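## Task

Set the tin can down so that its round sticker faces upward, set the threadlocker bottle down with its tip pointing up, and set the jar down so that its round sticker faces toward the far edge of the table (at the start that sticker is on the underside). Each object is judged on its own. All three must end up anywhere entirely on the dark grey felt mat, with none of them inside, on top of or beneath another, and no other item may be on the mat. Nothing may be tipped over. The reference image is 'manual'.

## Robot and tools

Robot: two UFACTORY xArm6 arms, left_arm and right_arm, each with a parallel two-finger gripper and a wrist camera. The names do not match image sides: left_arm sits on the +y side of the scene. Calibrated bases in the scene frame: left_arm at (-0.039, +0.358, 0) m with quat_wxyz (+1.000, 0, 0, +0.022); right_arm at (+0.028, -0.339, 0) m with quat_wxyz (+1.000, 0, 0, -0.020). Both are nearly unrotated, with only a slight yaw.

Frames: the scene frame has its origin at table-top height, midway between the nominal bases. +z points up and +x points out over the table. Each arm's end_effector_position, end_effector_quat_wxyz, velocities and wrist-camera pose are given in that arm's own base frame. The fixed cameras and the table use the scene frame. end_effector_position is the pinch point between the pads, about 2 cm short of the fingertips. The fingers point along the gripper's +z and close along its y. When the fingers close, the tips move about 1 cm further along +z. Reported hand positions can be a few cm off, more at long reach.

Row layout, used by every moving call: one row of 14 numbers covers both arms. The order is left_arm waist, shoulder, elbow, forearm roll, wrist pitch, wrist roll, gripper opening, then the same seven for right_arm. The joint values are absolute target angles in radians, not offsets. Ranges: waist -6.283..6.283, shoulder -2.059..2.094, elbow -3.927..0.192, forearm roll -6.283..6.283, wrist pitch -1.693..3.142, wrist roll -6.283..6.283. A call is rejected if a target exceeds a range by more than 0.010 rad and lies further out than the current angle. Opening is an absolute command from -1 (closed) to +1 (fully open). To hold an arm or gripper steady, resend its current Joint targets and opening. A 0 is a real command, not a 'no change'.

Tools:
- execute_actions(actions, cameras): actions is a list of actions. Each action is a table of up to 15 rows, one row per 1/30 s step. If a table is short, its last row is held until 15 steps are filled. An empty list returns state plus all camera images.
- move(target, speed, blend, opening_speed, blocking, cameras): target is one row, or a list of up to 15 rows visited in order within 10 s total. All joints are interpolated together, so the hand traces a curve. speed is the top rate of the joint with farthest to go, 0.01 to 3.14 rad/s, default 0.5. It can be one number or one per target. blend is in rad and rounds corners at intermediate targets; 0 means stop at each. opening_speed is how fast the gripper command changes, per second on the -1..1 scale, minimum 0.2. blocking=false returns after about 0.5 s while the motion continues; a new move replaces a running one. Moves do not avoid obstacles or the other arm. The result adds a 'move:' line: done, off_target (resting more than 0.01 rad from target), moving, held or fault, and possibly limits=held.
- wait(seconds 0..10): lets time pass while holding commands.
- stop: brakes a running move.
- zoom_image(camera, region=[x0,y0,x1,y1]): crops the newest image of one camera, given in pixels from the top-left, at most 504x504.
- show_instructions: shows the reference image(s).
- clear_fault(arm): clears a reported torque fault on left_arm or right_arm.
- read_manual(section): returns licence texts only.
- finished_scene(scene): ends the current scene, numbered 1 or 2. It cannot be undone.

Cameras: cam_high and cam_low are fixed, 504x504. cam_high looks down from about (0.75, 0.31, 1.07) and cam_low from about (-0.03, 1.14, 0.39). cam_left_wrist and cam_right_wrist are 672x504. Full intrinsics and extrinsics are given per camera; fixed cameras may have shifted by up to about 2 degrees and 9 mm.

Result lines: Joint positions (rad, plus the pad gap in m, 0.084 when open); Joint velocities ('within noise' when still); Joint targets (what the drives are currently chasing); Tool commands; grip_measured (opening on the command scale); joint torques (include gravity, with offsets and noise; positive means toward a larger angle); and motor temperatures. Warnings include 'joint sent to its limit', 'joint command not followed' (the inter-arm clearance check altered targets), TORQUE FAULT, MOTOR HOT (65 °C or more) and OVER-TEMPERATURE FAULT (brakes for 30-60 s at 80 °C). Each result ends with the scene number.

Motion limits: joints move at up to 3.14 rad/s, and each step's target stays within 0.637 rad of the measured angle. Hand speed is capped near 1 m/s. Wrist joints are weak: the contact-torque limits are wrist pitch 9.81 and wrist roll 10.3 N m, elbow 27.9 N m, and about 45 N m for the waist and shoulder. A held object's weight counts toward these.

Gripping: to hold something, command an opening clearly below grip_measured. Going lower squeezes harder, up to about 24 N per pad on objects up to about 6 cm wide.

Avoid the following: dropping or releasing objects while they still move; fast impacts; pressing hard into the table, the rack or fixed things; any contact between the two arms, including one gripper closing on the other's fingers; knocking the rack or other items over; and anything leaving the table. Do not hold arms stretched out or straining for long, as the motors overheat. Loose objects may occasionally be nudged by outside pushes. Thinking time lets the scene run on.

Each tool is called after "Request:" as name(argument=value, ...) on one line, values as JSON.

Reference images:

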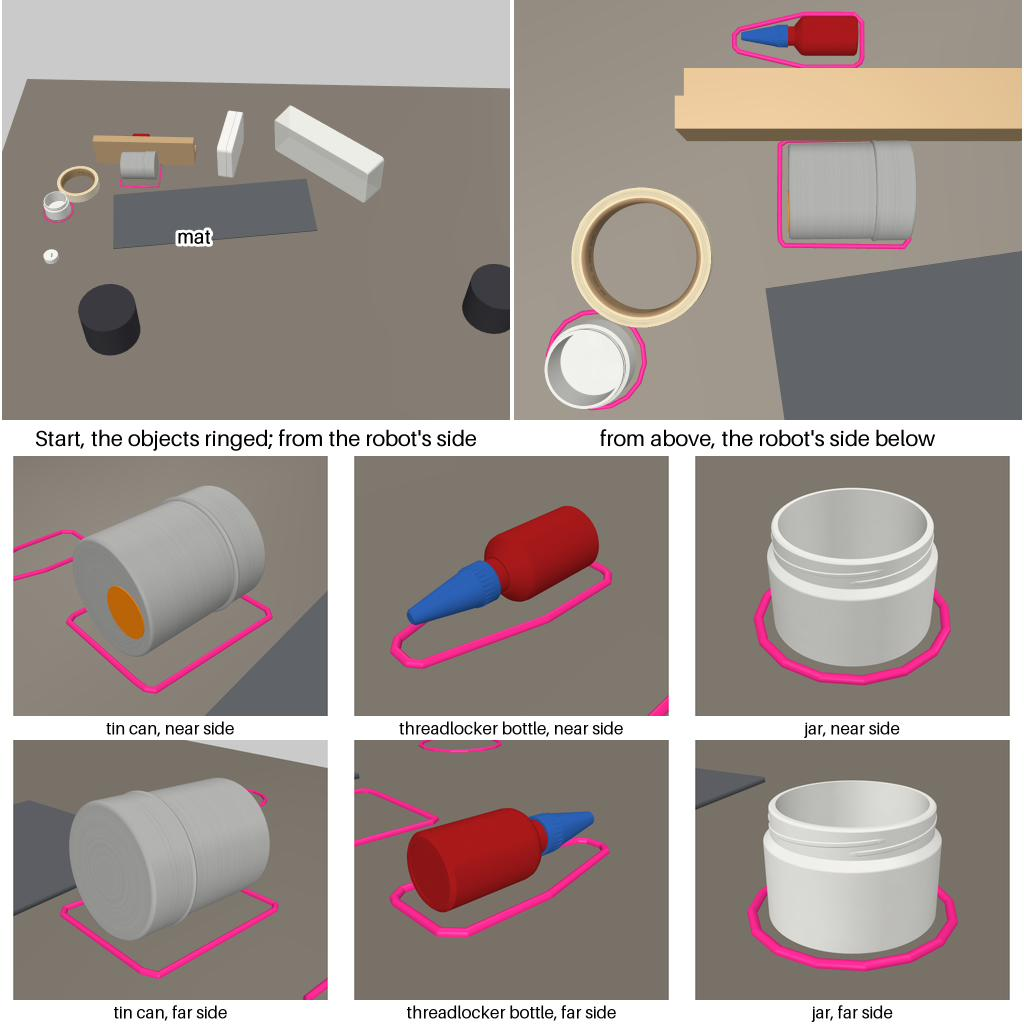

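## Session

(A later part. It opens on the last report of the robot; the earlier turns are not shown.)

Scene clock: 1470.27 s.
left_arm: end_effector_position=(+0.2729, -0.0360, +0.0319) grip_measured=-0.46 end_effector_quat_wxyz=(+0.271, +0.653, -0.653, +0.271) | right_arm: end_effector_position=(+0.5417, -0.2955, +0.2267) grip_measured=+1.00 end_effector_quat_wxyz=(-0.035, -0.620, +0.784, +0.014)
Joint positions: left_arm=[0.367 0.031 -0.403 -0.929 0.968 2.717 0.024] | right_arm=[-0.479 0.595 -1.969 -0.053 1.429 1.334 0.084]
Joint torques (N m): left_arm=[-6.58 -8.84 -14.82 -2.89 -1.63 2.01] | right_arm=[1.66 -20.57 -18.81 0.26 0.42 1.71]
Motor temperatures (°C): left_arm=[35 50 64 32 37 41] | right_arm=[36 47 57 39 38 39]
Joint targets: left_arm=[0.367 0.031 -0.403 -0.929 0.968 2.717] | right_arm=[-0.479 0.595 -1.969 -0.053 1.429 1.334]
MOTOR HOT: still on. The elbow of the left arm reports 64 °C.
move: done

Request:
move(target=[[0.3662,0.0352,-0.4034,-0.9315,0.9661,2.7206,-1.0,-0.479,0.595,-1.969,-0.053,1.429,1.334,1.0]], speed=0.03)

Request:
move(target=[[0.3657,0.0393,-0.4041,-0.9338,0.9639,2.7237,-1.0,-0.479,0.595,-1.969,-0.053,1.429,1.334,1.0]], speed=0.03)

Request:
move(target=[[0.3651,0.0434,-0.4047,-0.9361,0.9617,2.7268,-1.0,-0.479,0.595,-1.969,-0.053,1.429,1.334,1.0]], speed=0.03, cameras=["cam_left_wrist","cam_low"])

Scene clock: 1476.90 s.
left_arm: end_effector_position=(+0.2729, -0.0360, +0.0310) grip_measured=-0.46 end_effector_quat_wxyz=(+0.271, +0.653, -0.653, +0.271) | right_arm: end_effector_position=(+0.5417, -0.2955, +0.2267) grip_measured=+1.00 end_effector_quat_wxyz=(-0.035, -0.620, +0.784, +0.014)
Joint positions: left_arm=[0.366 0.035 -0.403 -0.931 0.966 2.721 0.024] | right_arm=[-0.479 0.595 -1.969 -0.053 1.429 1.334 0.084]
Joint torques (N m): left_arm=[-6.65 -7.77 -13.78 -2.82 -2.81 1.88] | right_arm=[1.25 -20.34 -18.94 0.11 0.59 1.93]
Motor temperatures (°C): left_arm=[35 50 65 32 37 41] | right_arm=[36 47 57 39 38 39]
Joint targets: left_arm=[0.366 0.035 -0.403 -0.931 0.966 2.721] | right_arm=[-0.479 0.595 -1.969 -0.053 1.429 1.334]
MOTOR HOT: still on. The elbow of the left arm reports 65 °C.
move: done

Scene clock: 1477.60 s.
left_arm: end_effector_position=(+0.2729, -0.0360, +0.0300) grip_measured=-0.46 end_effector_quat_wxyz=(+0.271, +0.653, -0.653, +0.271) | right_arm: end_effector_position=(+0.5417, -0.2955, +0.2267) grip_measured=+1.00 end_effector_quat_wxyz=(-0.035, -0.620, +0.784, +0.014)
Joint positions: left_arm=[0.366 0.039 -0.404 -0.934 0.964 2.724 0.024] | right_arm=[-0.479 0.595 -1.969 -0.053 1.429 1.334 0.084]
Joint torques (N m): left_arm=[-6.92 -5.86 -11.64 -2.3 -4.99 1.98] | right_arm=[1.9 -20.69 -19.16 0.43 0.65 1.69]
Motor temperatures (°C): left_arm=[35 50 65 32 37 41] | right_arm=[36 47 57 39 38 39]
Joint targets: left_arm=[0.366 0.039 -0.404 -0.934 0.964 2.724] | right_arm=[-0.479 0.595 -1.969 -0.053 1.429 1.334]
MOTOR HOT: still on. The elbow of the left arm reports 65 °C.
move: done

Scene clock: 1478.30 s.
left_arm: end_effector_position=(+0.2728, -0.0361, +0.0289) grip_measured=-0.46 end_effector_quat_wxyz=(+0.271, +0.653, -0.653, +0.271) | right_arm: end_effector_position=(+0.5417, -0.2955, +0.2267) grip_measured=+1.00 end_effector_quat_wxyz=(-0.035, -0.620, +0.784, +0.014)
Joint positions: left_arm=[0.365 0.043 -0.405 -0.936 0.962 2.727 0.024] | right_arm=[-0.479 0.595 -1.969 -0.053 1.429 1.334 0.084]
Joint torques (N m): left_arm=[-7.42 -2.21 -8.94 -1.96 -7.42 2.01] | right_arm=[1.83 -20.19 -18.73 0.57 0.55 1.64]
Motor temperatures (°C): left_arm=[35 50 65 32 37 41] | right_arm=[36 47 57 39 38 39]
Joint targets: left_arm=[0.365 0.043 -0.405 -0.936 0.962 2.727] | right_arm=[-0.479 0.595 -1.969 -0.053 1.429 1.334]
MOTOR HOT: still on. The elbow of the left arm reports 65 °C.
move: done
camera_calibration:
cam_left_wrist: T_world_to_cam=[[-0.999947, -0.00382266, -0.00959033, 0.304167], [0.00412352, 0.703736, -0.710449, 0.112562], [0.00946486, -0.710451, -0.703683, 0.122587], [0, 0, 0, 1]] pos_world=[0.302526, 0.00904026, 0.169149]
Images, in order (width x height): cam_low 504x504, cam_left_wrist 672x504.

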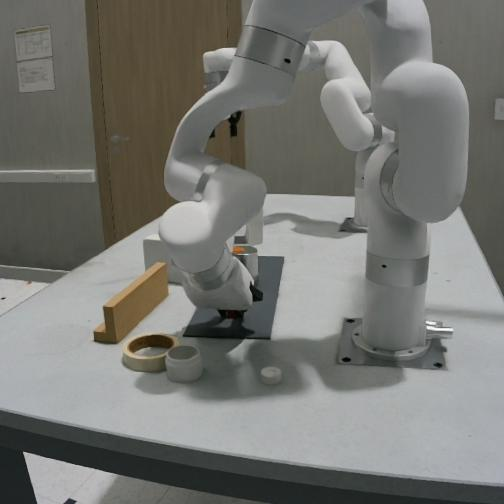

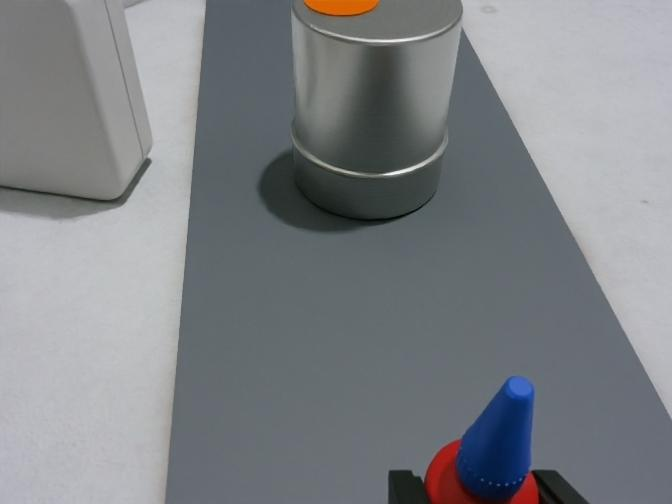

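Request:
move(target=[[0.3658,0.0385,-0.4040,-0.9334,0.9643,2.7231,-1.0,-0.479,0.595,-1.969,-0.053,1.429,1.334,1.0],[0.3658,0.0385,-0.4040,-0.9334,0.9643,2.7231,1.0,-0.479,0.595,-1.969,-0.053,1.429,1.334,1.0],[0.4880,-0.0495,-0.4390,-0.7860,1.0826,2.6536,1.0,-0.479,0.595,-1.969,-0.053,1.429,1.334,1.0],[0.6161,-0.1100,-0.5230,-0.6570,1.2360,2.6056,1.0,-0.479,0.595,-1.969,-0.053,1.429,1.334,1.0],[1.1861,-0.3864,-0.2771,-0.9530,1.0386,2.3526,1.0,-0.479,0.595,-1.969,-0.053,1.429,1.334,1.0]], speed=[0.03,0.03,0.12,0.5,0.6], blend=[0,0,0.03,0.08,0], opening_speed=1.5, cameras=["cam_left_wrist","cam_high","cam_low"])

Scene clock: 1573.57 s.
left_arm: end_effector_position=(+0.2292, +0.1790, +0.1129) grip_measured=+1.00 end_effector_quat_wxyz=(+0.094, +0.895, -0.228, +0.371) | right_arm: end_effector_position=(+0.5417, -0.2955, +0.2267) grip_measured=+1.00 end_effector_quat_wxyz=(-0.035, -0.620, +0.784, +0.014)
Joint positions: left_arm=[1.186 -0.386 -0.277 -0.953 1.039 2.353 0.084] | right_arm=[-0.479 0.595 -1.969 -0.053 1.429 1.334 0.084]
Joint torques (N m): left_arm=[7.22 -13.27 -13.77 -3.23 -2.38 -2.04] | right_arm=[1.59 -20.34 -19.04 0.27 0.58 1.82]
Motor temperatures (°C): left_arm=[35 49 61 32 42 41] | right_arm=[36 47 57 39 38 39]
Joint targets: left_arm=[1.186 -0.386 -0.277 -0.953 1.039 2.353] | right_arm=[-0.479 0.595 -1.969 -0.053 1.429 1.334]
MOTOR HOT: cleared for the motors of the left arm.
move: done; blend cut to 0.0767 rad at target 4
camera_calibration:
cam_left_wrist: T_world_to_cam=[[-0.47575, -0.879521, -0.0102248, 0.298862], [-0.615621, 0.341259, -0.710319, 0.227943], [0.62823, -0.33164, -0.703805, 0.125289], [0, 0, 0, 1]] pos_world=[0.2038, 0.226619, 0.253148]
Images, in order (width x height): cam_high 504x504, cam_low 504x504, cam_left_wrist 672x504.

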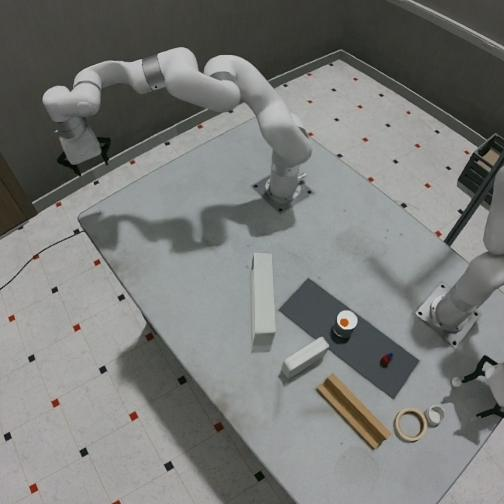

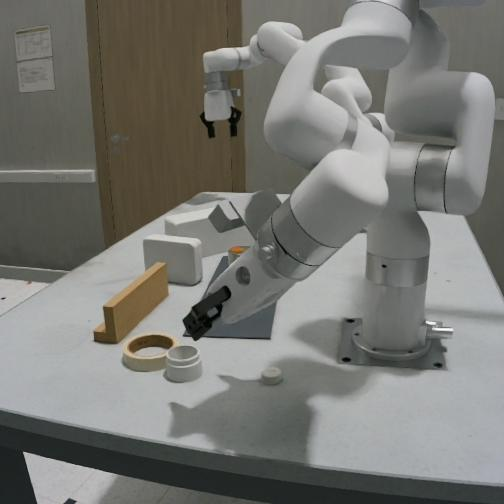

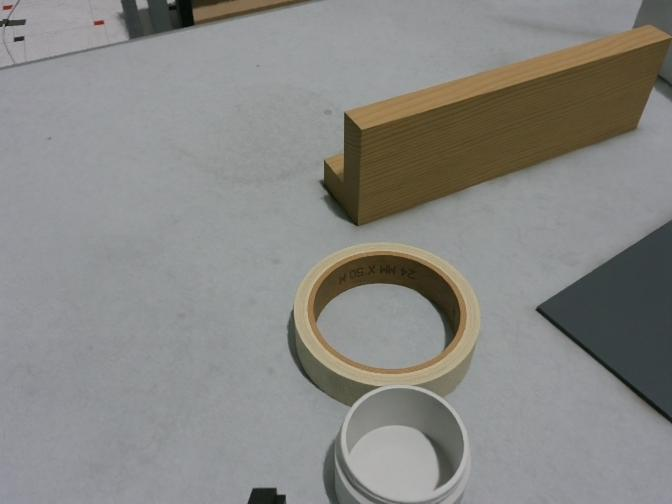

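Request:
zoom_image(camera="cam_high", region=[320, 300, 460, 440])

Request:
zoom_image(camera="cam_left_wrist", region=[280, 300, 520, 504])

Scaled by 3.600 from the camera's 504x504 image, which has a finer 720x720 frame.

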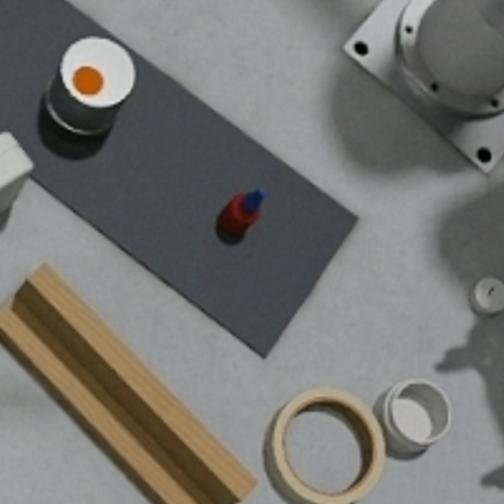

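Scaled by 2.100 from the camera's 672x504 image, which has a finer 960x720 frame.

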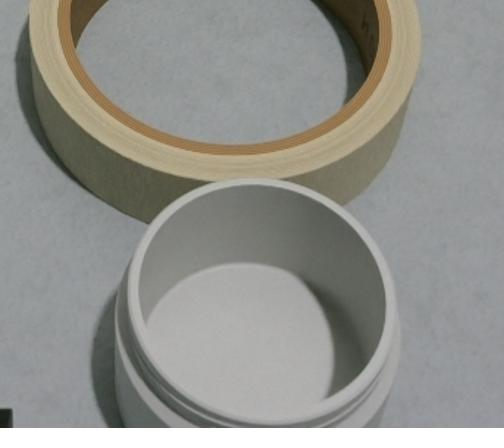

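Request:
move(target=[[1.0157,-0.1692,-0.2941,-1.1924,0.8629,2.5141,1.0,-0.479,0.595,-1.969,-0.053,1.429,1.334,1.0]], speed=0.3, cameras=["cam_left_wrist","cam_low"])

Scene clock: 1779.33 s.
left_arm: end_effector_position=(+0.2591, +0.1680, +0.0634) grip_measured=+1.00 end_effector_quat_wxyz=(+0.094, +0.895, -0.228, +0.371) | right_arm: end_effector_position=(+0.5417, -0.2955, +0.2267) grip_measured=+1.00 end_effector_quat_wxyz=(-0.035, -0.620, +0.784, +0.014)
Joint positions: left_arm=[1.016 -0.169 -0.294 -1.192 0.863 2.514 0.084] | right_arm=[-0.479 0.595 -1.969 -0.053 1.429 1.334 0.084]
Joint torques (N m): left_arm=[-6.39 -6.48 -16.69 -2.9 -2.12 1.89] | right_arm=[1.16 -20.13 -18.66 0.26 0.55 1.64]
Motor temperatures (°C): left_arm=[35 50 65 32 38 41] | right_arm=[36 48 57 39 38 39]
Joint targets: left_arm=[1.016 -0.169 -0.294 -1.192 0.863 2.514] | right_arm=[-0.479 0.595 -1.969 -0.053 1.429 1.334]
MOTOR HOT: the elbow of the left arm reports 65 °C; the controller stops that arm at 80 °C. To cool a motor, set the load down, stop pushing, or move to a pose that needs little force. At that limit the left arm can sag while its brakes close.
move: done
camera_calibration:
cam_left_wrist: T_world_to_cam=[[-0.475526, -0.879645, -0.0100396, 0.302795], [-0.615733, 0.340966, -0.710363, 0.214981], [0.62829, -0.331614, -0.703764, 0.0680536], [0, 0, 0, 1]] pos_world=[0.2336, 0.215619, 0.203648]
Images, in order (width x height): cam_low 504x504, cam_left_wrist 672x504.

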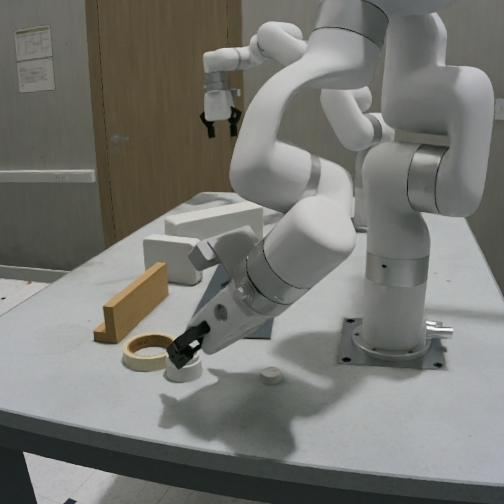

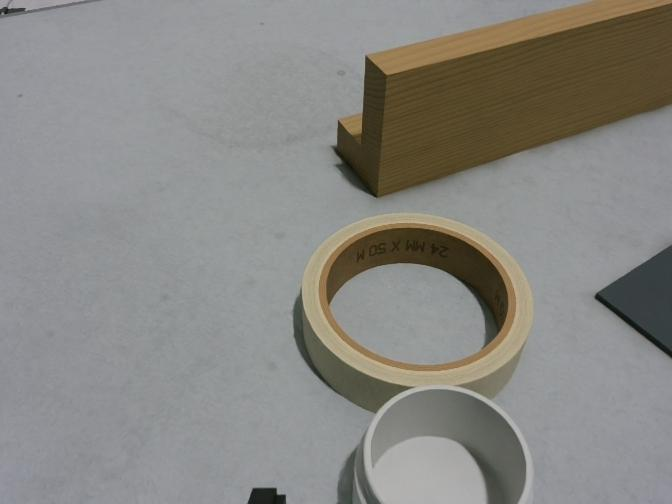

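Request:
move(target=[[0.8758,0.0052,-0.3411,-1.4228,0.7774,2.6617,1.0,-0.479,0.595,-1.969,-0.053,1.429,1.334,1.0]], speed=0.12, cameras=["cam_left_wrist","cam_low"])

Scene clock: 1837.10 s.
left_arm: end_effector_position=(+0.2854, +0.1535, +0.0279) grip_measured=+1.00 end_effector_quat_wxyz=(+0.095, +0.895, -0.228, +0.371) | right_arm: end_effector_position=(+0.5417, -0.2955, +0.2267) grip_measured=+1.00 end_effector_quat_wxyz=(-0.035, -0.620, +0.784, +0.014)
Joint positions: left_arm=[0.876 0.005 -0.341 -1.423 0.777 2.662 0.084] | right_arm=[-0.479 0.595 -1.969 -0.053 1.429 1.334 0.084]
Joint torques (N m): left_arm=[-6.84 -7.9 -14.73 -3.04 -1.93 1.97] | right_arm=[1.75 -20.59 -18.48 0.17 0.53 1.65]
Motor temperatures (°C): left_arm=[35 49 68 32 37 41] | right_arm=[36 48 57 39 38 39]
Joint targets: left_arm=[0.876 0.005 -0.341 -1.423 0.777 2.662] | right_arm=[-0.479 0.595 -1.969 -0.053 1.429 1.334]
MOTOR HOT: still on. The elbow of the left arm reports 68 °C.
move: done
camera_calibration:
cam_left_wrist: T_world_to_cam=[[-0.475216, -0.87982, -0.00931768, 0.30216], [-0.615949, 0.340217, -0.710535, 0.211165], [0.628312, -0.331919, -0.7036, 0.0217367], [0, 0, 0, 1]] pos_world=[0.260001, 0.201219, 0.16815]
Images, in order (width x height): cam_low 504x504, cam_left_wrist 672x504.

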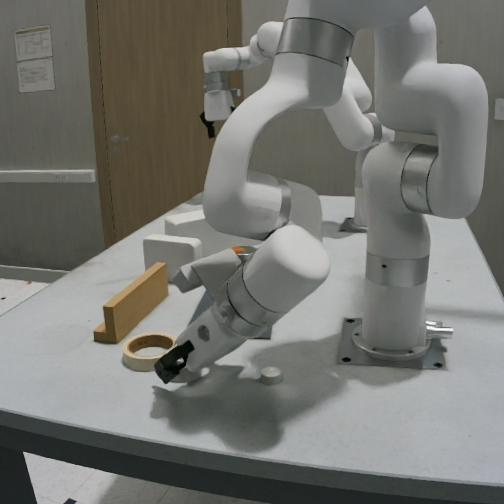

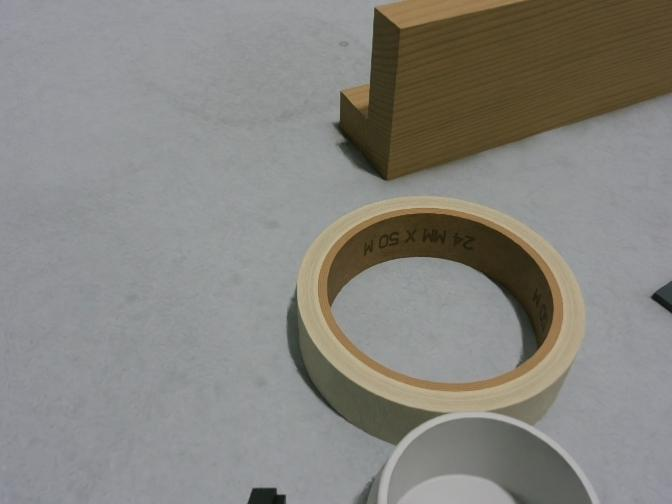

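Request:
move(target=[[0.8758,0.0052,-0.3411,-1.4228,0.7774,2.6617,-1.0,-0.479,0.595,-1.969,-0.053,1.429,1.334,1.0]], opening_speed=0.8, cameras=["cam_left_wrist"])

Scene clock: 1845.40 s.
left_arm: end_effector_position=(+0.2854, +0.1535, +0.0279) grip_measured=+0.17 end_effector_quat_wxyz=(+0.095, +0.895, -0.228, +0.371) | right_arm: end_effector_position=(+0.5417, -0.2955, +0.2267) grip_measured=+1.00 end_effector_quat_wxyz=(-0.035, -0.620, +0.784, +0.014)
Joint positions: left_arm=[0.876 0.005 -0.341 -1.423 0.777 2.662 0.051] | right_arm=[-0.479 0.595 -1.969 -0.053 1.429 1.334 0.084]
Joint torques (N m): left_arm=[-6.12 -8.5 -8.24 -2.41 -1.79 1.81] | right_arm=[1.44 -20.84 -18.34 0.15 0.6 1.65]
Motor temperatures (°C): left_arm=[35 49 67 32 37 41] | right_arm=[36 48 57 39 38 39]
Joint targets: left_arm=[0.876 0.005 -0.341 -1.423 0.777 2.662] | right_arm=[-0.479 0.595 -1.969 -0.053 1.429 1.334]
MOTOR HOT: still on. The elbow of the left arm reports 67 °C.
move: done
camera_calibration:
cam_left_wrist: T_world_to_cam=[[-0.475216, -0.87982, -0.00931768, 0.30216], [-0.615949, 0.340217, -0.710535, 0.211165], [0.628312, -0.331919, -0.7036, 0.0217367], [0, 0, 0, 1]] pos_world=[0.260001, 0.201219, 0.16815]
Images, in order (width x height): cam_left_wrist 672x504.

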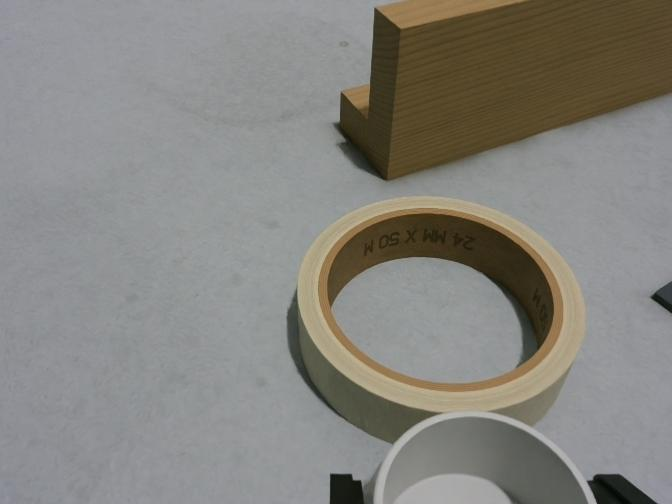

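Request:
move(target=[[0.9070,-0.3174,-0.2793,-1.1628,0.8634,2.3203,-1.0,-0.479,0.595,-1.969,-0.053,1.429,1.334,1.0],[0.3500,-0.6000,-0.3000,-1.3000,0.4500,2.7000,-1.0,-0.479,0.595,-1.969,-0.053,1.429,1.334,1.0],[-0.8000,-0.3000,-0.5000,-1.6000,-0.4000,3.4000,-1.0,-0.479,0.595,-1.969,-0.053,1.429,1.334,1.0],[-1.3800,0.3049,-0.7377,-1.7818,-0.7799,3.7600,-1.0,-0.479,0.595,-1.969,-0.053,1.429,1.334,1.0]], speed=[0.25,0.8,1.0,0.7], blend=[0.06,0.2,0.2,0], cameras=["cam_left_wrist","cam_high","cam_low"])

Scene clock: 2009.53 s.
left_arm: end_effector_position=(+0.2898, -0.3098, +0.1098) grip_measured=+0.16 end_effector_quat_wxyz=(+0.383, +0.020, +0.924, -0.009) | right_arm: end_effector_position=(+0.5417, -0.2955, +0.2267) grip_measured=+1.00 end_effector_quat_wxyz=(-0.035, -0.620, +0.784, +0.014)
Joint positions: left_arm=[-1.38 0.305 -0.738 -1.782 -0.78 3.76 0.051] | right_arm=[-0.479 0.595 -1.969 -0.053 1.429 1.334 0.084]
Joint torques (N m): left_arm=[-6.14 -13.81 -14.7 -1.51 -6.14 1.91] | right_arm=[1.83 -20.86 -18.39 -0.09 0.63 1.65]
Motor temperatures (°C): left_arm=[35 49 62 32 37 41] | right_arm=[36 48 57 39 38 39]
Joint targets: left_arm=[-1.380 0.305 -0.738 -1.782 -0.780 3.760] | right_arm=[-0.479 0.595 -1.969 -0.053 1.429 1.334]
MOTOR HOT: cleared for the motors of the left arm.
move: done
camera_calibration:
cam_left_wrist: T_world_to_cam=[[0.0534872, 0.99856, -0.00412388, 0.325492], [0.709591, -0.0351025, 0.703739, -0.226076], [0.702581, -0.0405673, -0.710447, -0.0077432], [0, 0, 0, 1]] pos_world=[0.148452, -0.333274, 0.15494]
Images, in order (width x height): cam_high 504x504, cam_low 504x504, cam_left_wrist 672x504.

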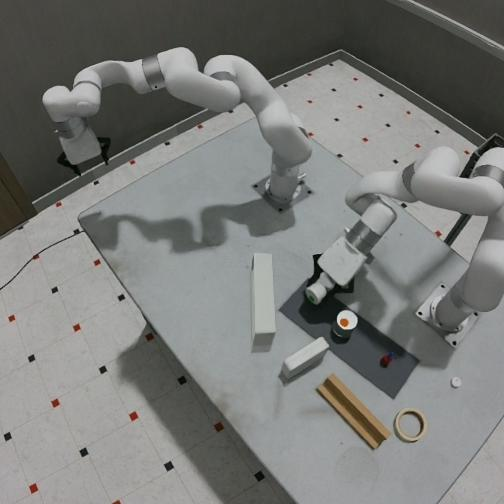

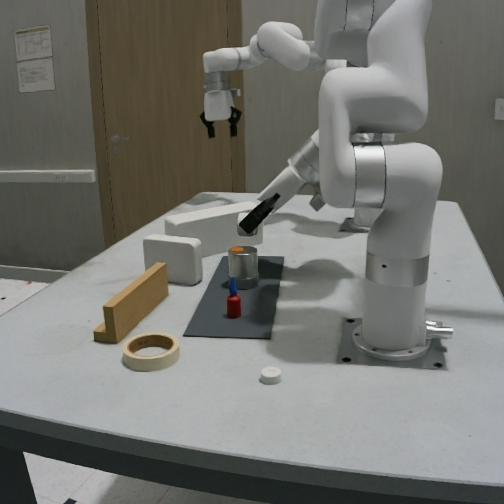

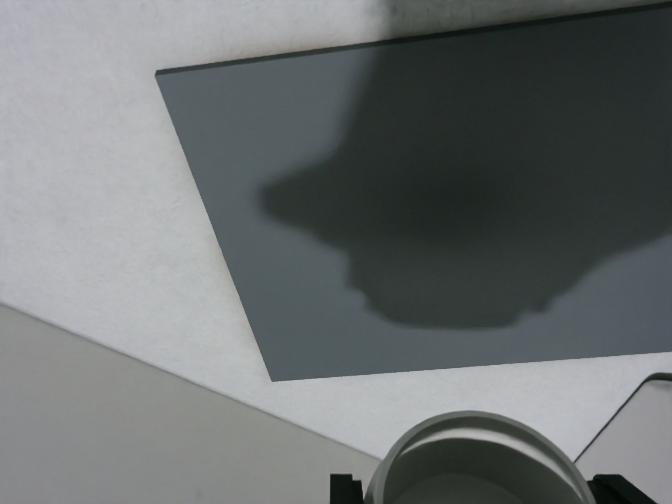

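Request:
move(target=[[-1.3866,0.4973,-0.6979,-1.5477,-0.7602,3.4272,-1.0,-0.479,0.595,-1.969,-0.053,1.429,1.334,1.0],[-1.3864,0.5137,-0.6976,-1.5300,-0.7610,3.4031,-1.0,-0.479,0.595,-1.969,-0.053,1.429,1.334,1.0]], speed=[0.2,0.05], blend=[0.01,0], cameras=["cam_left_wrist","cam_low"])

Scene clock: 2017.63 s.
left_arm: end_effector_position=(+0.2901, -0.3102, +0.0402) grip_measured=+0.16 end_effector_quat_wxyz=(+0.383, +0.020, +0.924, -0.008) | right_arm: end_effector_position=(+0.5417, -0.2955, +0.2267) grip_measured=+1.00 end_effector_quat_wxyz=(-0.035, -0.620, +0.784, +0.014)
Joint positions: left_arm=[-1.387 0.514 -0.698 -1.53 -0.761 3.403 0.051] | right_arm=[-0.479 0.595 -1.969 -0.053 1.429 1.334 0.084]
Joint torques (N m): left_arm=[0.17 -10.65 -4.37 2.76 -0.83 -2.03] | right_arm=[1.22 -20.23 -18.3 -0.16 0.5 1.61]
Motor temperatures (°C): left_arm=[35 49 62 32 38 41] | right_arm=[36 48 57 39 38 39]
Joint targets: left_arm=[-1.386 0.514 -0.698 -1.530 -0.761 3.403] | right_arm=[-0.479 0.595 -1.969 -0.053 1.429 1.334]
move: done
camera_calibration:
cam_left_wrist: T_world_to_cam=[[0.0539849, 0.998535, -0.00372742, 0.325477], [0.709064, -0.0357061, 0.704239, -0.177348], [0.703075, -0.0406613, -0.709953, -0.0575656], [0, 0, 0, 1]] pos_world=[0.148653, -0.333673, 0.0852396]
Images, in order (width x height): cam_low 504x504, cam_left_wrist 672x504.

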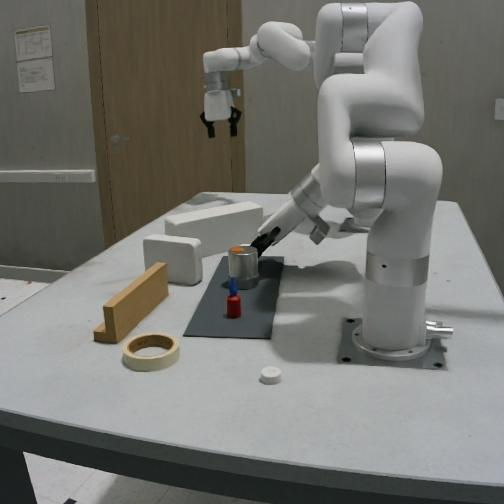

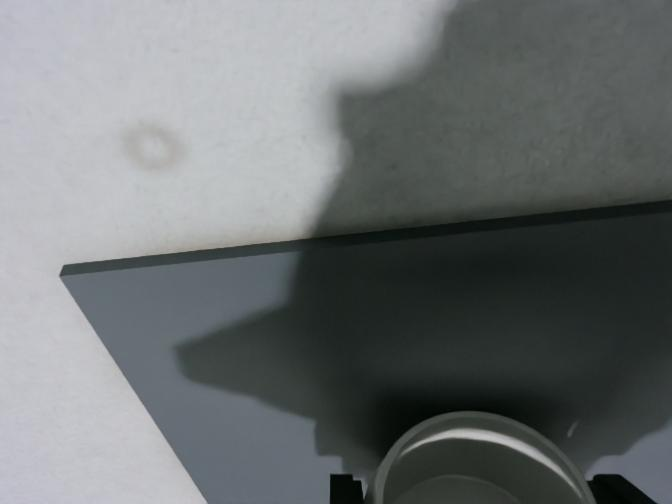

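Request:
move(target=[[-1.3863,0.5202,-0.6975,-1.5230,-0.7613,3.3935,-1.0,-0.479,0.595,-1.969,-0.053,1.429,1.334,1.0]], speed=0.03)

Request:
move(target=[[-1.3862,0.5268,-0.6974,-1.5159,-0.7616,3.3839,-1.0,-0.479,0.595,-1.969,-0.053,1.429,1.334,1.0]], speed=0.03)

Scene clock: 2023.73 s.
left_arm: end_effector_position=(+0.2901, -0.3102, +0.0381) grip_measured=+0.16 end_effector_quat_wxyz=(+0.383, +0.020, +0.924, -0.008) | right_arm: end_effector_position=(+0.5417, -0.2955, +0.2267) grip_measured=+1.00 end_effector_quat_wxyz=(-0.035, -0.620, +0.784, +0.014)
Joint positions: left_arm=[-1.386 0.52 -0.698 -1.523 -0.761 3.394 0.051] | right_arm=[-0.479 0.595 -1.969 -0.053 1.429 1.334 0.084]
Joint torques (N m): left_arm=[8.37 -9.39 -2.59 2.01 -1.41 -1.96] | right_arm=[1.32 -20.85 -18.24 -0.09 0.43 1.73]
Motor temperatures (°C): left_arm=[35 49 61 32 38 41] | right_arm=[36 48 57 39 38 39]
Joint targets: left_arm=[-1.386 0.520 -0.698 -1.523 -0.761 3.393] | right_arm=[-0.479 0.595 -1.969 -0.053 1.429 1.334]
move: done

Scene clock: 2024.47 s.
left_arm: end_effector_position=(+0.2901, -0.3102, +0.0361) grip_measured=+0.16 end_effector_quat_wxyz=(+0.383, +0.020, +0.924, -0.008) | right_arm: end_effector_position=(+0.5417, -0.2955, +0.2267) grip_measured=+1.00 end_effector_quat_wxyz=(-0.035, -0.620, +0.784, +0.014)
Joint positions: left_arm=[-1.386 0.527 -0.697 -1.516 -0.762 3.384 0.051] | right_arm=[-0.479 0.595 -1.969 -0.053 1.429 1.334 0.084]
Joint torques (N m): left_arm=[8.39 -9.3 -2.24 1.94 -1.17 -2.22] | right_arm=[0.91 -20.77 -18.24 -0.05 0.67 1.78]
Motor temperatures (°C): left_arm=[35 49 61 32 38 41] | right_arm=[36 48 57 39 38 39]
Joint targets: left_arm=[-1.386 0.527 -0.697 -1.516 -0.762 3.384] | right_arm=[-0.479 0.595 -1.969 -0.053 1.429 1.334]
move: done

Request:
move(target=[[-1.3861,0.5333,-0.6973,-1.5088,-0.7618,3.3743,-1.0,-0.479,0.595,-1.969,-0.053,1.429,1.334,1.0]], speed=0.03)

Request:
move(target=[[-1.3860,0.5366,-0.6973,-1.5053,-0.7620,3.3694,-1.0,-0.479,0.595,-1.969,-0.053,1.429,1.334,1.0]], speed=0.03)

Request:
move(target=[[-1.3860,0.5399,-0.6972,-1.5018,-0.7622,3.3646,-1.0,-0.479,0.595,-1.969,-0.053,1.429,1.334,1.0]], speed=0.03)

Scene clock: 2034.30 s.
left_arm: end_effector_position=(+0.2901, -0.3102, +0.0342) grip_measured=+0.16 end_effector_quat_wxyz=(+0.383, +0.020, +0.924, -0.008) | right_arm: end_effector_position=(+0.5417, -0.2955, +0.2267) grip_measured=+1.00 end_effector_quat_wxyz=(-0.035, -0.620, +0.784, +0.014)
Joint positions: left_arm=[-1.386 0.533 -0.697 -1.509 -0.762 3.374 0.051] | right_arm=[-0.479 0.595 -1.969 -0.053 1.429 1.334 0.084]
Joint torques (N m): left_arm=[9.79 -2.04 -0.23 1.96 4.07 -2.16] | right_arm=[1.49 -20.55 -18.29 0.01 0.58 1.69]
Motor temperatures (°C): left_arm=[35 49 59 32 38 41] | right_arm=[36 48 57 39 38 39]
Joint targets: left_arm=[-1.386 0.533 -0.697 -1.509 -0.762 3.374] | right_arm=[-0.479 0.595 -1.969 -0.053 1.429 1.334]
move: done

Scene clock: 2035.10 s.
left_arm: end_effector_position=(+0.2959, -0.3079, +0.0456) grip_measured=+0.16 end_effector_quat_wxyz=(+0.405, +0.018, +0.914, -0.004) | right_arm: end_effector_position=(+0.5417, -0.2955, +0.2267) grip_measured=+1.00 end_effector_quat_wxyz=(-0.035, -0.620, +0.784, +0.014)
Joint positions: left_arm=[-1.386 0.534 -0.698 -1.508 -0.812 3.372 0.051] | right_arm=[-0.479 0.595 -1.969 -0.053 1.429 1.334 0.084]
Joint torques (N m): left_arm=[0.01 -16.27 -7.01 0.22 -6.59 -0.07] | right_arm=[1.27 -20.36 -18.03 0.07 0.69 1.8]
Motor temperatures (°C): left_arm=[35 49 59 32 38 41] | right_arm=[36 48 57 39 38 39]
Joint targets: left_arm=[-1.386 0.534 -0.697 -1.508 -0.814 3.372] | right_arm=[-0.479 0.595 -1.969 -0.053 1.429 1.334]
Tool commands: left_gripper/opening=-1.0 right_gripper/opening=+1.0
TORQUE FAULT: the external load on the wrist pitch of the left arm reached its load limit, and that arm stopped. The contact can be on any part of that arm beyond that joint, not only on its tool. A torque fault puts only its own arm into a fault stop. That arm's remaining commands of this call were not run. The hold on the wrist pitch of that arm was moved back by the arm itself, up to 3 degrees, as the stop began. That arm is still stopped at the end of this call. While its stop runs, that arm, its gripper or tool too, takes no new command.
CLEAR FAULT: the left arm stays stopped (state 4) until you call clear_fault(arm="left_arm").
End effector pose when the fault began: left_arm: position (+0.2901, -0.3102, +0.0338), quat_wxyz (+0.383, +0.020, +0.924, -0.008)
Joint positions when the fault began: left_arm=[-1.386 0.534 -0.697 -1.508 -0.762 3.373 0.051]
move: fault (left_arm); left_arm: the wrist pitch is farthest, 0.050 rad from its target

not run: an earlier result of this reply reported a stop or a fault. Calls in your next reply go to the robot.

Request:
clear_fault(arm="left_arm")

Scene clock: 2059.27 s.
left_arm: end_effector_position=(+0.2959, -0.3079, +0.0456) grip_measured=+0.16 end_effector_quat_wxyz=(+0.405, +0.018, +0.914, -0.004) | right_arm: end_effector_position=(+0.5417, -0.2955, +0.2267) grip_measured=+1.00 end_effector_quat_wxyz=(-0.035, -0.620, +0.784, +0.014)
Joint positions: left_arm=[-1.386 0.534 -0.698 -1.508 -0.812 3.372 0.051] | right_arm=[-0.479 0.595 -1.969 -0.053 1.429 1.334 0.084]
Joint torques (N m): left_arm=[0.16 -16.21 -7.03 0.2 -6.54 -0.09] | right_arm=[0.77 -20.37 -17.66 -0.55 0.56 1.63]
Motor temperatures (°C): left_arm=[35 50 59 32 40 41] | right_arm=[36 48 57 39 38 39]
Joint targets: left_arm=[-1.386 0.534 -0.698 -1.508 -0.812 3.372] | right_arm=[-0.479 0.595 -1.969 -0.053 1.429 1.334]
Tool commands: left_gripper/opening=-1.0 right_gripper/opening=+1.0
TORQUE FAULT, CONTINUED: the left arm's stop, for the torque fault of the wrist pitch that an earlier result reported, is over. The call counts as one of the actions that you can send in this scene. The hold on the wrist pitch of that arm was moved back by the arm itself, up to 3 degrees, as the stop began. That arm's target is now where it stood when the stop ended, not its last command. That arm keeps its grip as last carried out and accepts commands again: back off and push less far.
CLEAR FAULT: your call cleared the left arm's torque fault. If a joint's load stays at its limit, that arm stops again at once.

Request:
execute_actions(actions=[], cameras=["cam_high", "cam_low", "cam_left_wrist"])

Scene clock: 2062.20 s.
left_arm: end_effector_position=(+0.2959, -0.3079, +0.0456) grip_measured=+0.16 end_effector_quat_wxyz=(+0.405, +0.018, +0.914, -0.004) | right_arm: end_effector_position=(+0.5417, -0.2955, +0.2267) grip_measured=+1.00 end_effector_quat_wxyz=(-0.035, -0.620, +0.784, +0.014)
Joint positions: left_arm=[-1.386 0.534 -0.698 -1.508 -0.812 3.372 0.051] | right_arm=[-0.479 0.595 -1.969 -0.053 1.429 1.334 0.084]
Joint velocities: within noise
Joint torques (N m): left_arm=[0.06 -19.59 -8.56 0.22 -3.42 -0.06] | right_arm=[1.3 -20.69 -17.42 -0.51 0.51 1.7]
Motor temperatures (°C): left_arm=[35 50 59 32 40 41] | right_arm=[36 48 57 39 38 39]
Joint targets: left_arm=[-1.386 0.534 -0.698 -1.508 -0.812 3.372] | right_arm=[-0.479 0.595 -1.969 -0.053 1.429 1.334]
Tool commands: left_gripper/opening=-1.0 right_gripper/opening=+1.0
camera_calibration:
cam_left_wrist: T_world_to_cam=[[0.0457828, 0.998945, 0.00356833, 0.325047], [0.673914, -0.0335226, 0.738049, -0.175704], [0.73739, -0.0313852, -0.674737, -0.0665804], [0, 0, 0, 1]] pos_world=[0.152623, -0.332684, 0.0835937]
Images, in order (width x height): cam_high 504x504, cam_low 504x504, cam_left_wrist 672x504.

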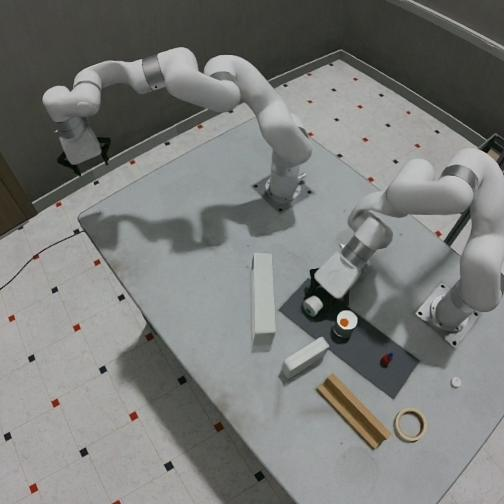

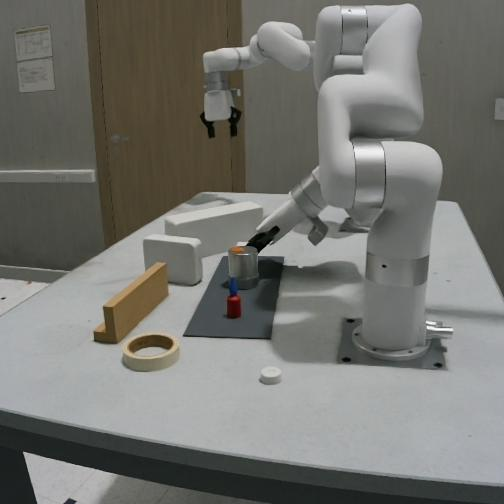

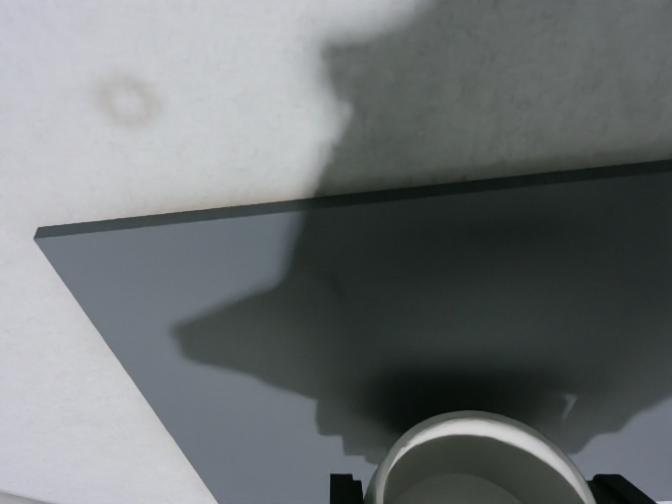

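Request:
zoom_image(camera="cam_high", region=[280, 250, 400, 350])

Request:
zoom_image(camera="cam_low", region=[200, 200, 330, 330])

Scaled by 4.200 from the camera's 504x504 image, which has a finer 720x720 frame.

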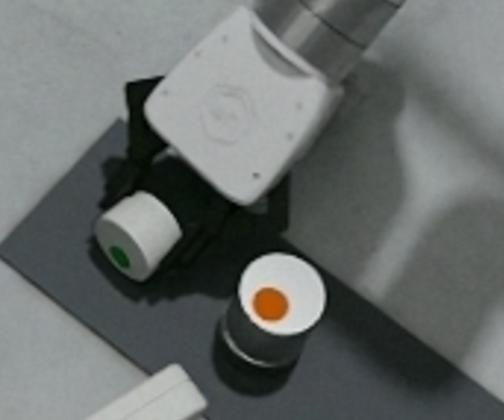

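Scaled by 3.877 from the camera's 504x504 image, which has a finer 720x720 frame.

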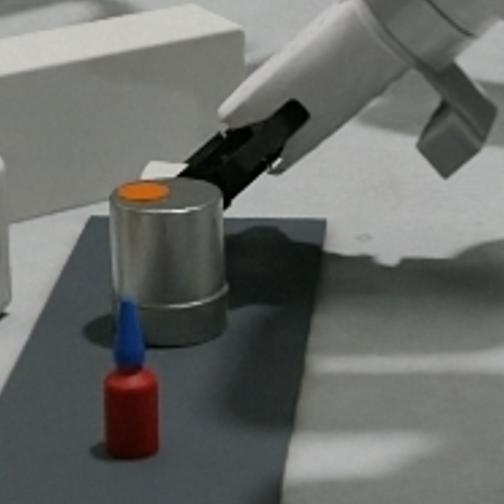

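Request:
zoom_image(camera="cam_high", region=[296, 286, 336, 326])

Request:
move(target=[[-1.3862,0.5268,-0.6974,-1.5159,-0.7616,3.3839,-1,-0.479,0.595,-1.969,-0.053,1.429,1.334,1.0]], speed=0.12, cameras=["cam_high", "cam_low", "cam_left_wrist"])

Scaled by 12.600 from the camera's 504x504 image, which has a finer 720x720 frame.

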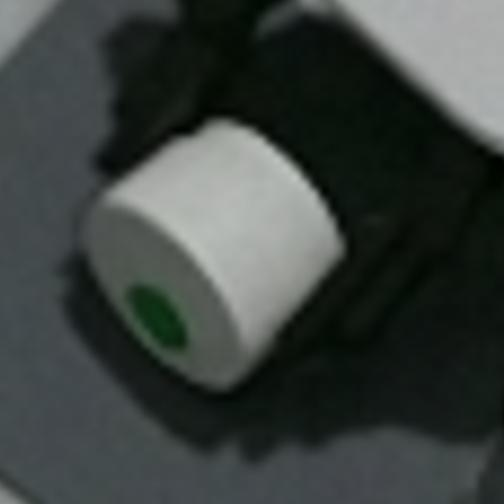

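Scene clock: 2092.97 s.
left_arm: end_effector_position=(+0.2901, -0.3102, +0.0361) grip_measured=+0.16 end_effector_quat_wxyz=(+0.383, +0.020, +0.924, -0.008) | right_arm: end_effector_position=(+0.5417, -0.2955, +0.2267) grip_measured=+1.00 end_effector_quat_wxyz=(-0.035, -0.620, +0.784, +0.014)
Joint positions: left_arm=[-1.386 0.527 -0.697 -1.516 -0.762 3.384 0.051] | right_arm=[-0.479 0.595 -1.969 -0.053 1.429 1.334 0.084]
Joint torques (N m): left_arm=[-7.48 -21.18 -4.95 -1.32 2.04 1.16] | right_arm=[0.6 -20.44 -17.46 -0.15 0.39 1.73]
Motor temperatures (°C): left_arm=[35 51 59 32 39 40] | right_arm=[36 48 57 39 38 39]
Joint targets: left_arm=[-1.386 0.527 -0.697 -1.516 -0.762 3.384] | right_arm=[-0.479 0.595 -1.969 -0.053 1.429 1.334]
move: done
camera_calibration:
cam_left_wrist: T_world_to_cam=[[0.0537693, 0.998547, -0.00351957, 0.325481], [0.709072, -0.0356996, 0.704232, -0.174459], [0.703083, -0.0403617, -0.709961, -0.0603764], [0, 0, 0, 1]] pos_world=[0.148652, -0.333673, 0.0811401]
Images, in order (width x height): cam_high 504x504, cam_low 504x504, cam_left_wrist 672x504.

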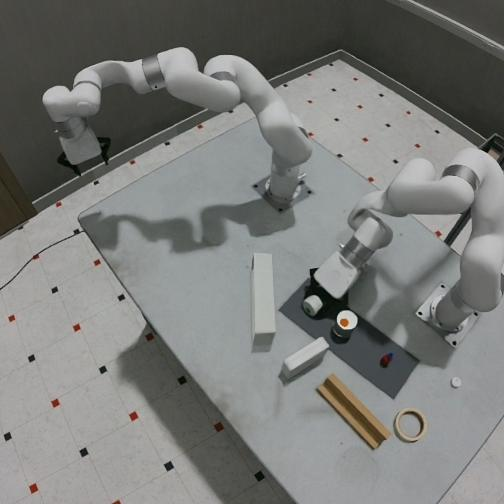

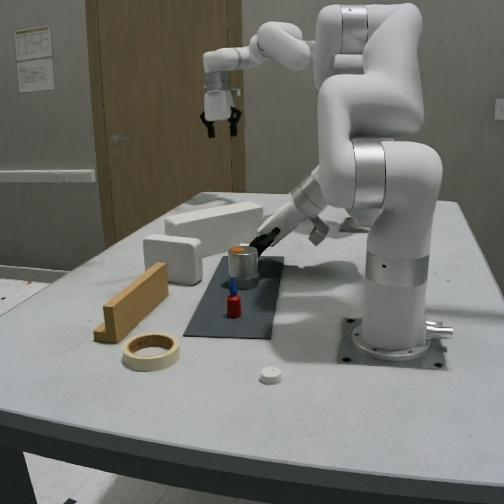

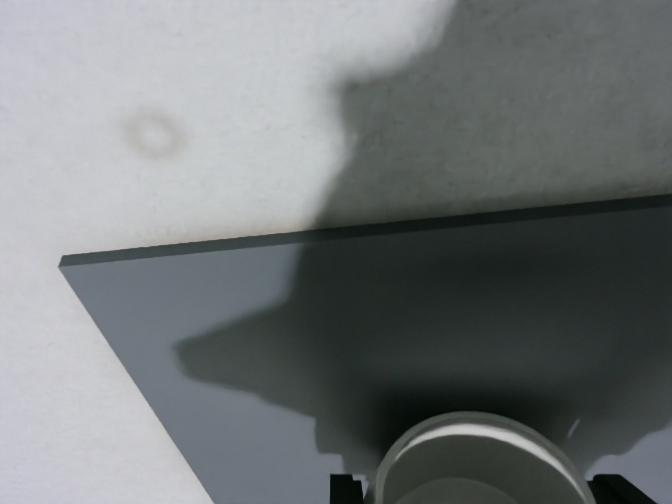

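Request:
zoom_image(camera="cam_high", region=[296, 286, 336, 326])

Request:
move(target=[[-1.3861,0.5301,-0.6974,-1.5124,-0.7617,3.3789,-1,-0.479,0.595,-1.969,-0.053,1.429,1.334,1.0]], speed=0.05, cameras=["cam_high", "cam_left_wrist"])

Scaled by 12.600 from the camera's 504x504 image, which has a finer 720x720 frame.

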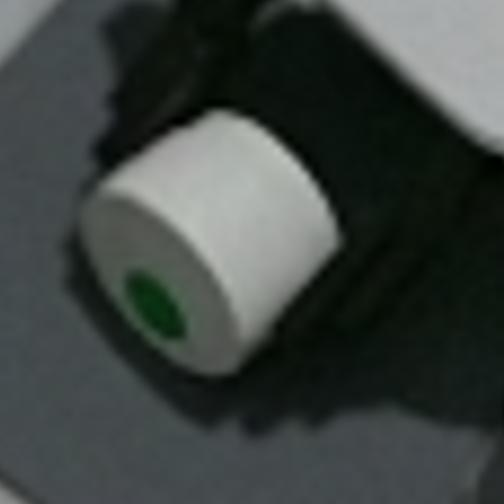

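Scene clock: 2101.17 s.
left_arm: end_effector_position=(+0.2900, -0.3103, +0.0351) grip_measured=+0.16 end_effector_quat_wxyz=(+0.383, +0.020, +0.924, -0.008) | right_arm: end_effector_position=(+0.5417, -0.2955, +0.2267) grip_measured=+1.00 end_effector_quat_wxyz=(-0.035, -0.620, +0.784, +0.014)
Joint positions: left_arm=[-1.386 0.53 -0.697 -1.512 -0.762 3.379 0.051] | right_arm=[-0.479 0.595 -1.969 -0.053 1.429 1.334 0.084]
Joint torques (N m): left_arm=[-2.47 -7.02 -5.03 0.98 0.91 -1.27] | right_arm=[0.65 -20.58 -17.31 -0.36 0.48 1.84]
Motor temperatures (°C): left_arm=[35 51 59 32 39 40] | right_arm=[36 48 57 39 38 39]
Joint targets: left_arm=[-1.386 0.530 -0.697 -1.512 -0.762 3.379] | right_arm=[-0.479 0.595 -1.969 -0.053 1.429 1.334]
move: done
camera_calibration:
cam_left_wrist: T_world_to_cam=[[0.0538431, 0.998542, -0.00389133, 0.325495], [0.709322, -0.0355044, 0.70399, -0.173707], [0.702825, -0.0406652, -0.710199, -0.0611307], [0, 0, 0, 1]] pos_world=[0.148653, -0.333673, 0.0801396]
Images, in order (width x height): cam_high 504x504, cam_left_wrist 672x504.

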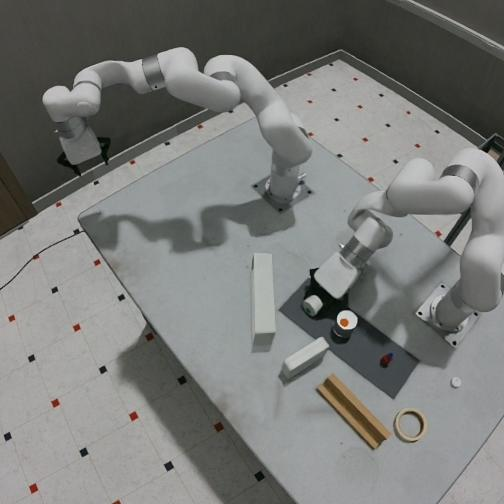

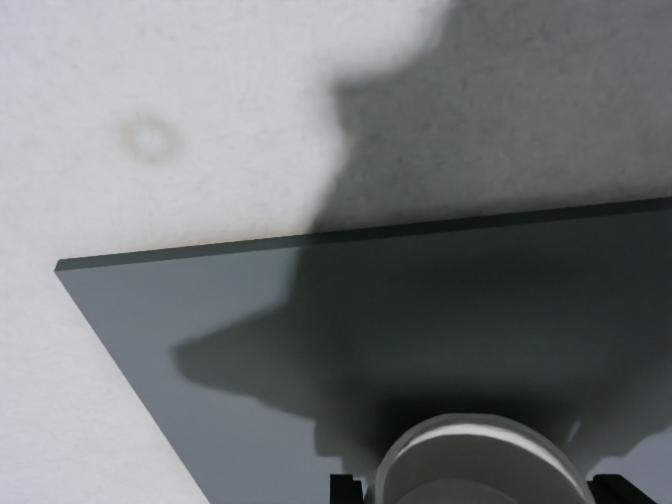

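Request:
move(target=[[-1.3861,0.5301,-0.6974,-1.5124,-0.7617,3.3789,1.0,-0.479,0.595,-1.969,-0.053,1.429,1.334,1.0]], speed=0.05, opening_speed=1.2, cameras=["cam_high", "cam_low", "cam_left_wrist"])

Scene clock: 2131.73 s.
left_arm: end_effector_position=(+0.2901, -0.3102, +0.0351) grip_measured=+1.00 end_effector_quat_wxyz=(+0.383, +0.020, +0.924, -0.008) | right_arm: end_effector_position=(+0.5417, -0.2955, +0.2267) grip_measured=+1.00 end_effector_quat_wxyz=(-0.035, -0.620, +0.784, +0.014)
Joint positions: left_arm=[-1.386 0.53 -0.697 -1.512 -0.762 3.379 0.084] | right_arm=[-0.479 0.595 -1.969 -0.053 1.429 1.334 0.084]
Joint torques (N m): left_arm=[-6.53 -23.8 -11.28 1.22 -6.4 -1.25] | right_arm=[1.13 -20.42 -17.65 -0.46 0.54 1.73]
Motor temperatures (°C): left_arm=[35 49 57 32 38 40] | right_arm=[36 48 57 39 38 39]
Joint targets: left_arm=[-1.386 0.530 -0.697 -1.512 -0.762 3.379] | right_arm=[-0.479 0.595 -1.969 -0.053 1.429 1.334]
move: done
camera_calibration:
cam_left_wrist: T_world_to_cam=[[0.0537017, 0.99855, -0.00374413, 0.325507], [0.709277, -0.0355049, 0.704035, -0.173704], [0.702881, -0.0404635, -0.710155, -0.0610748], [0, 0, 0, 1]] pos_world=[0.148652, -0.333673, 0.0801399]
Images, in order (width x height): cam_high 504x504, cam_low 504x504, cam_left_wrist 672x504.

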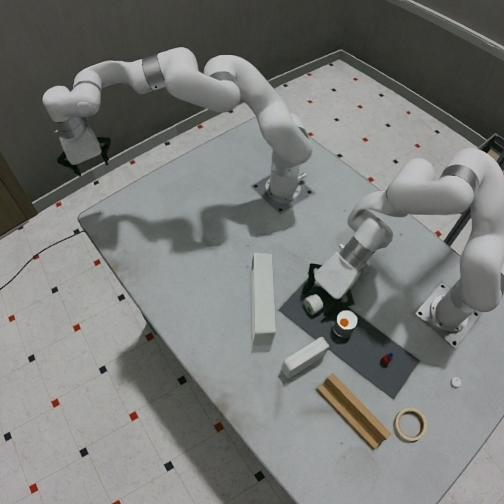

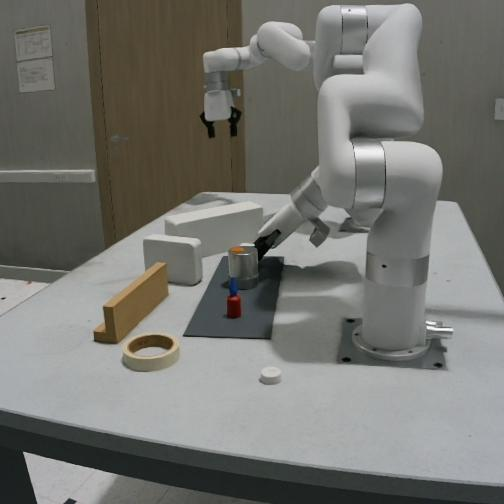

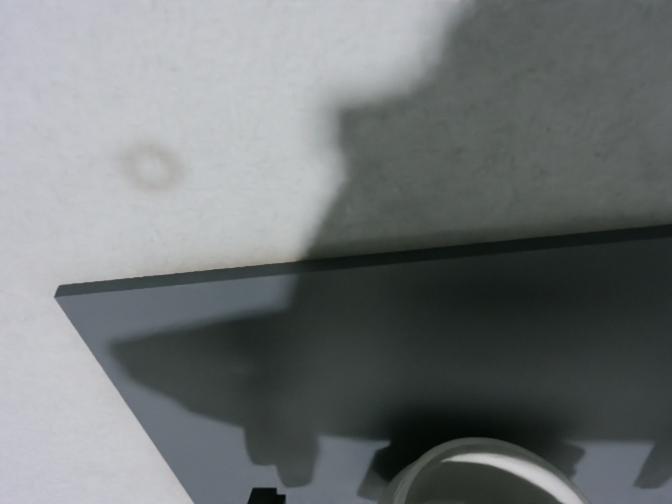

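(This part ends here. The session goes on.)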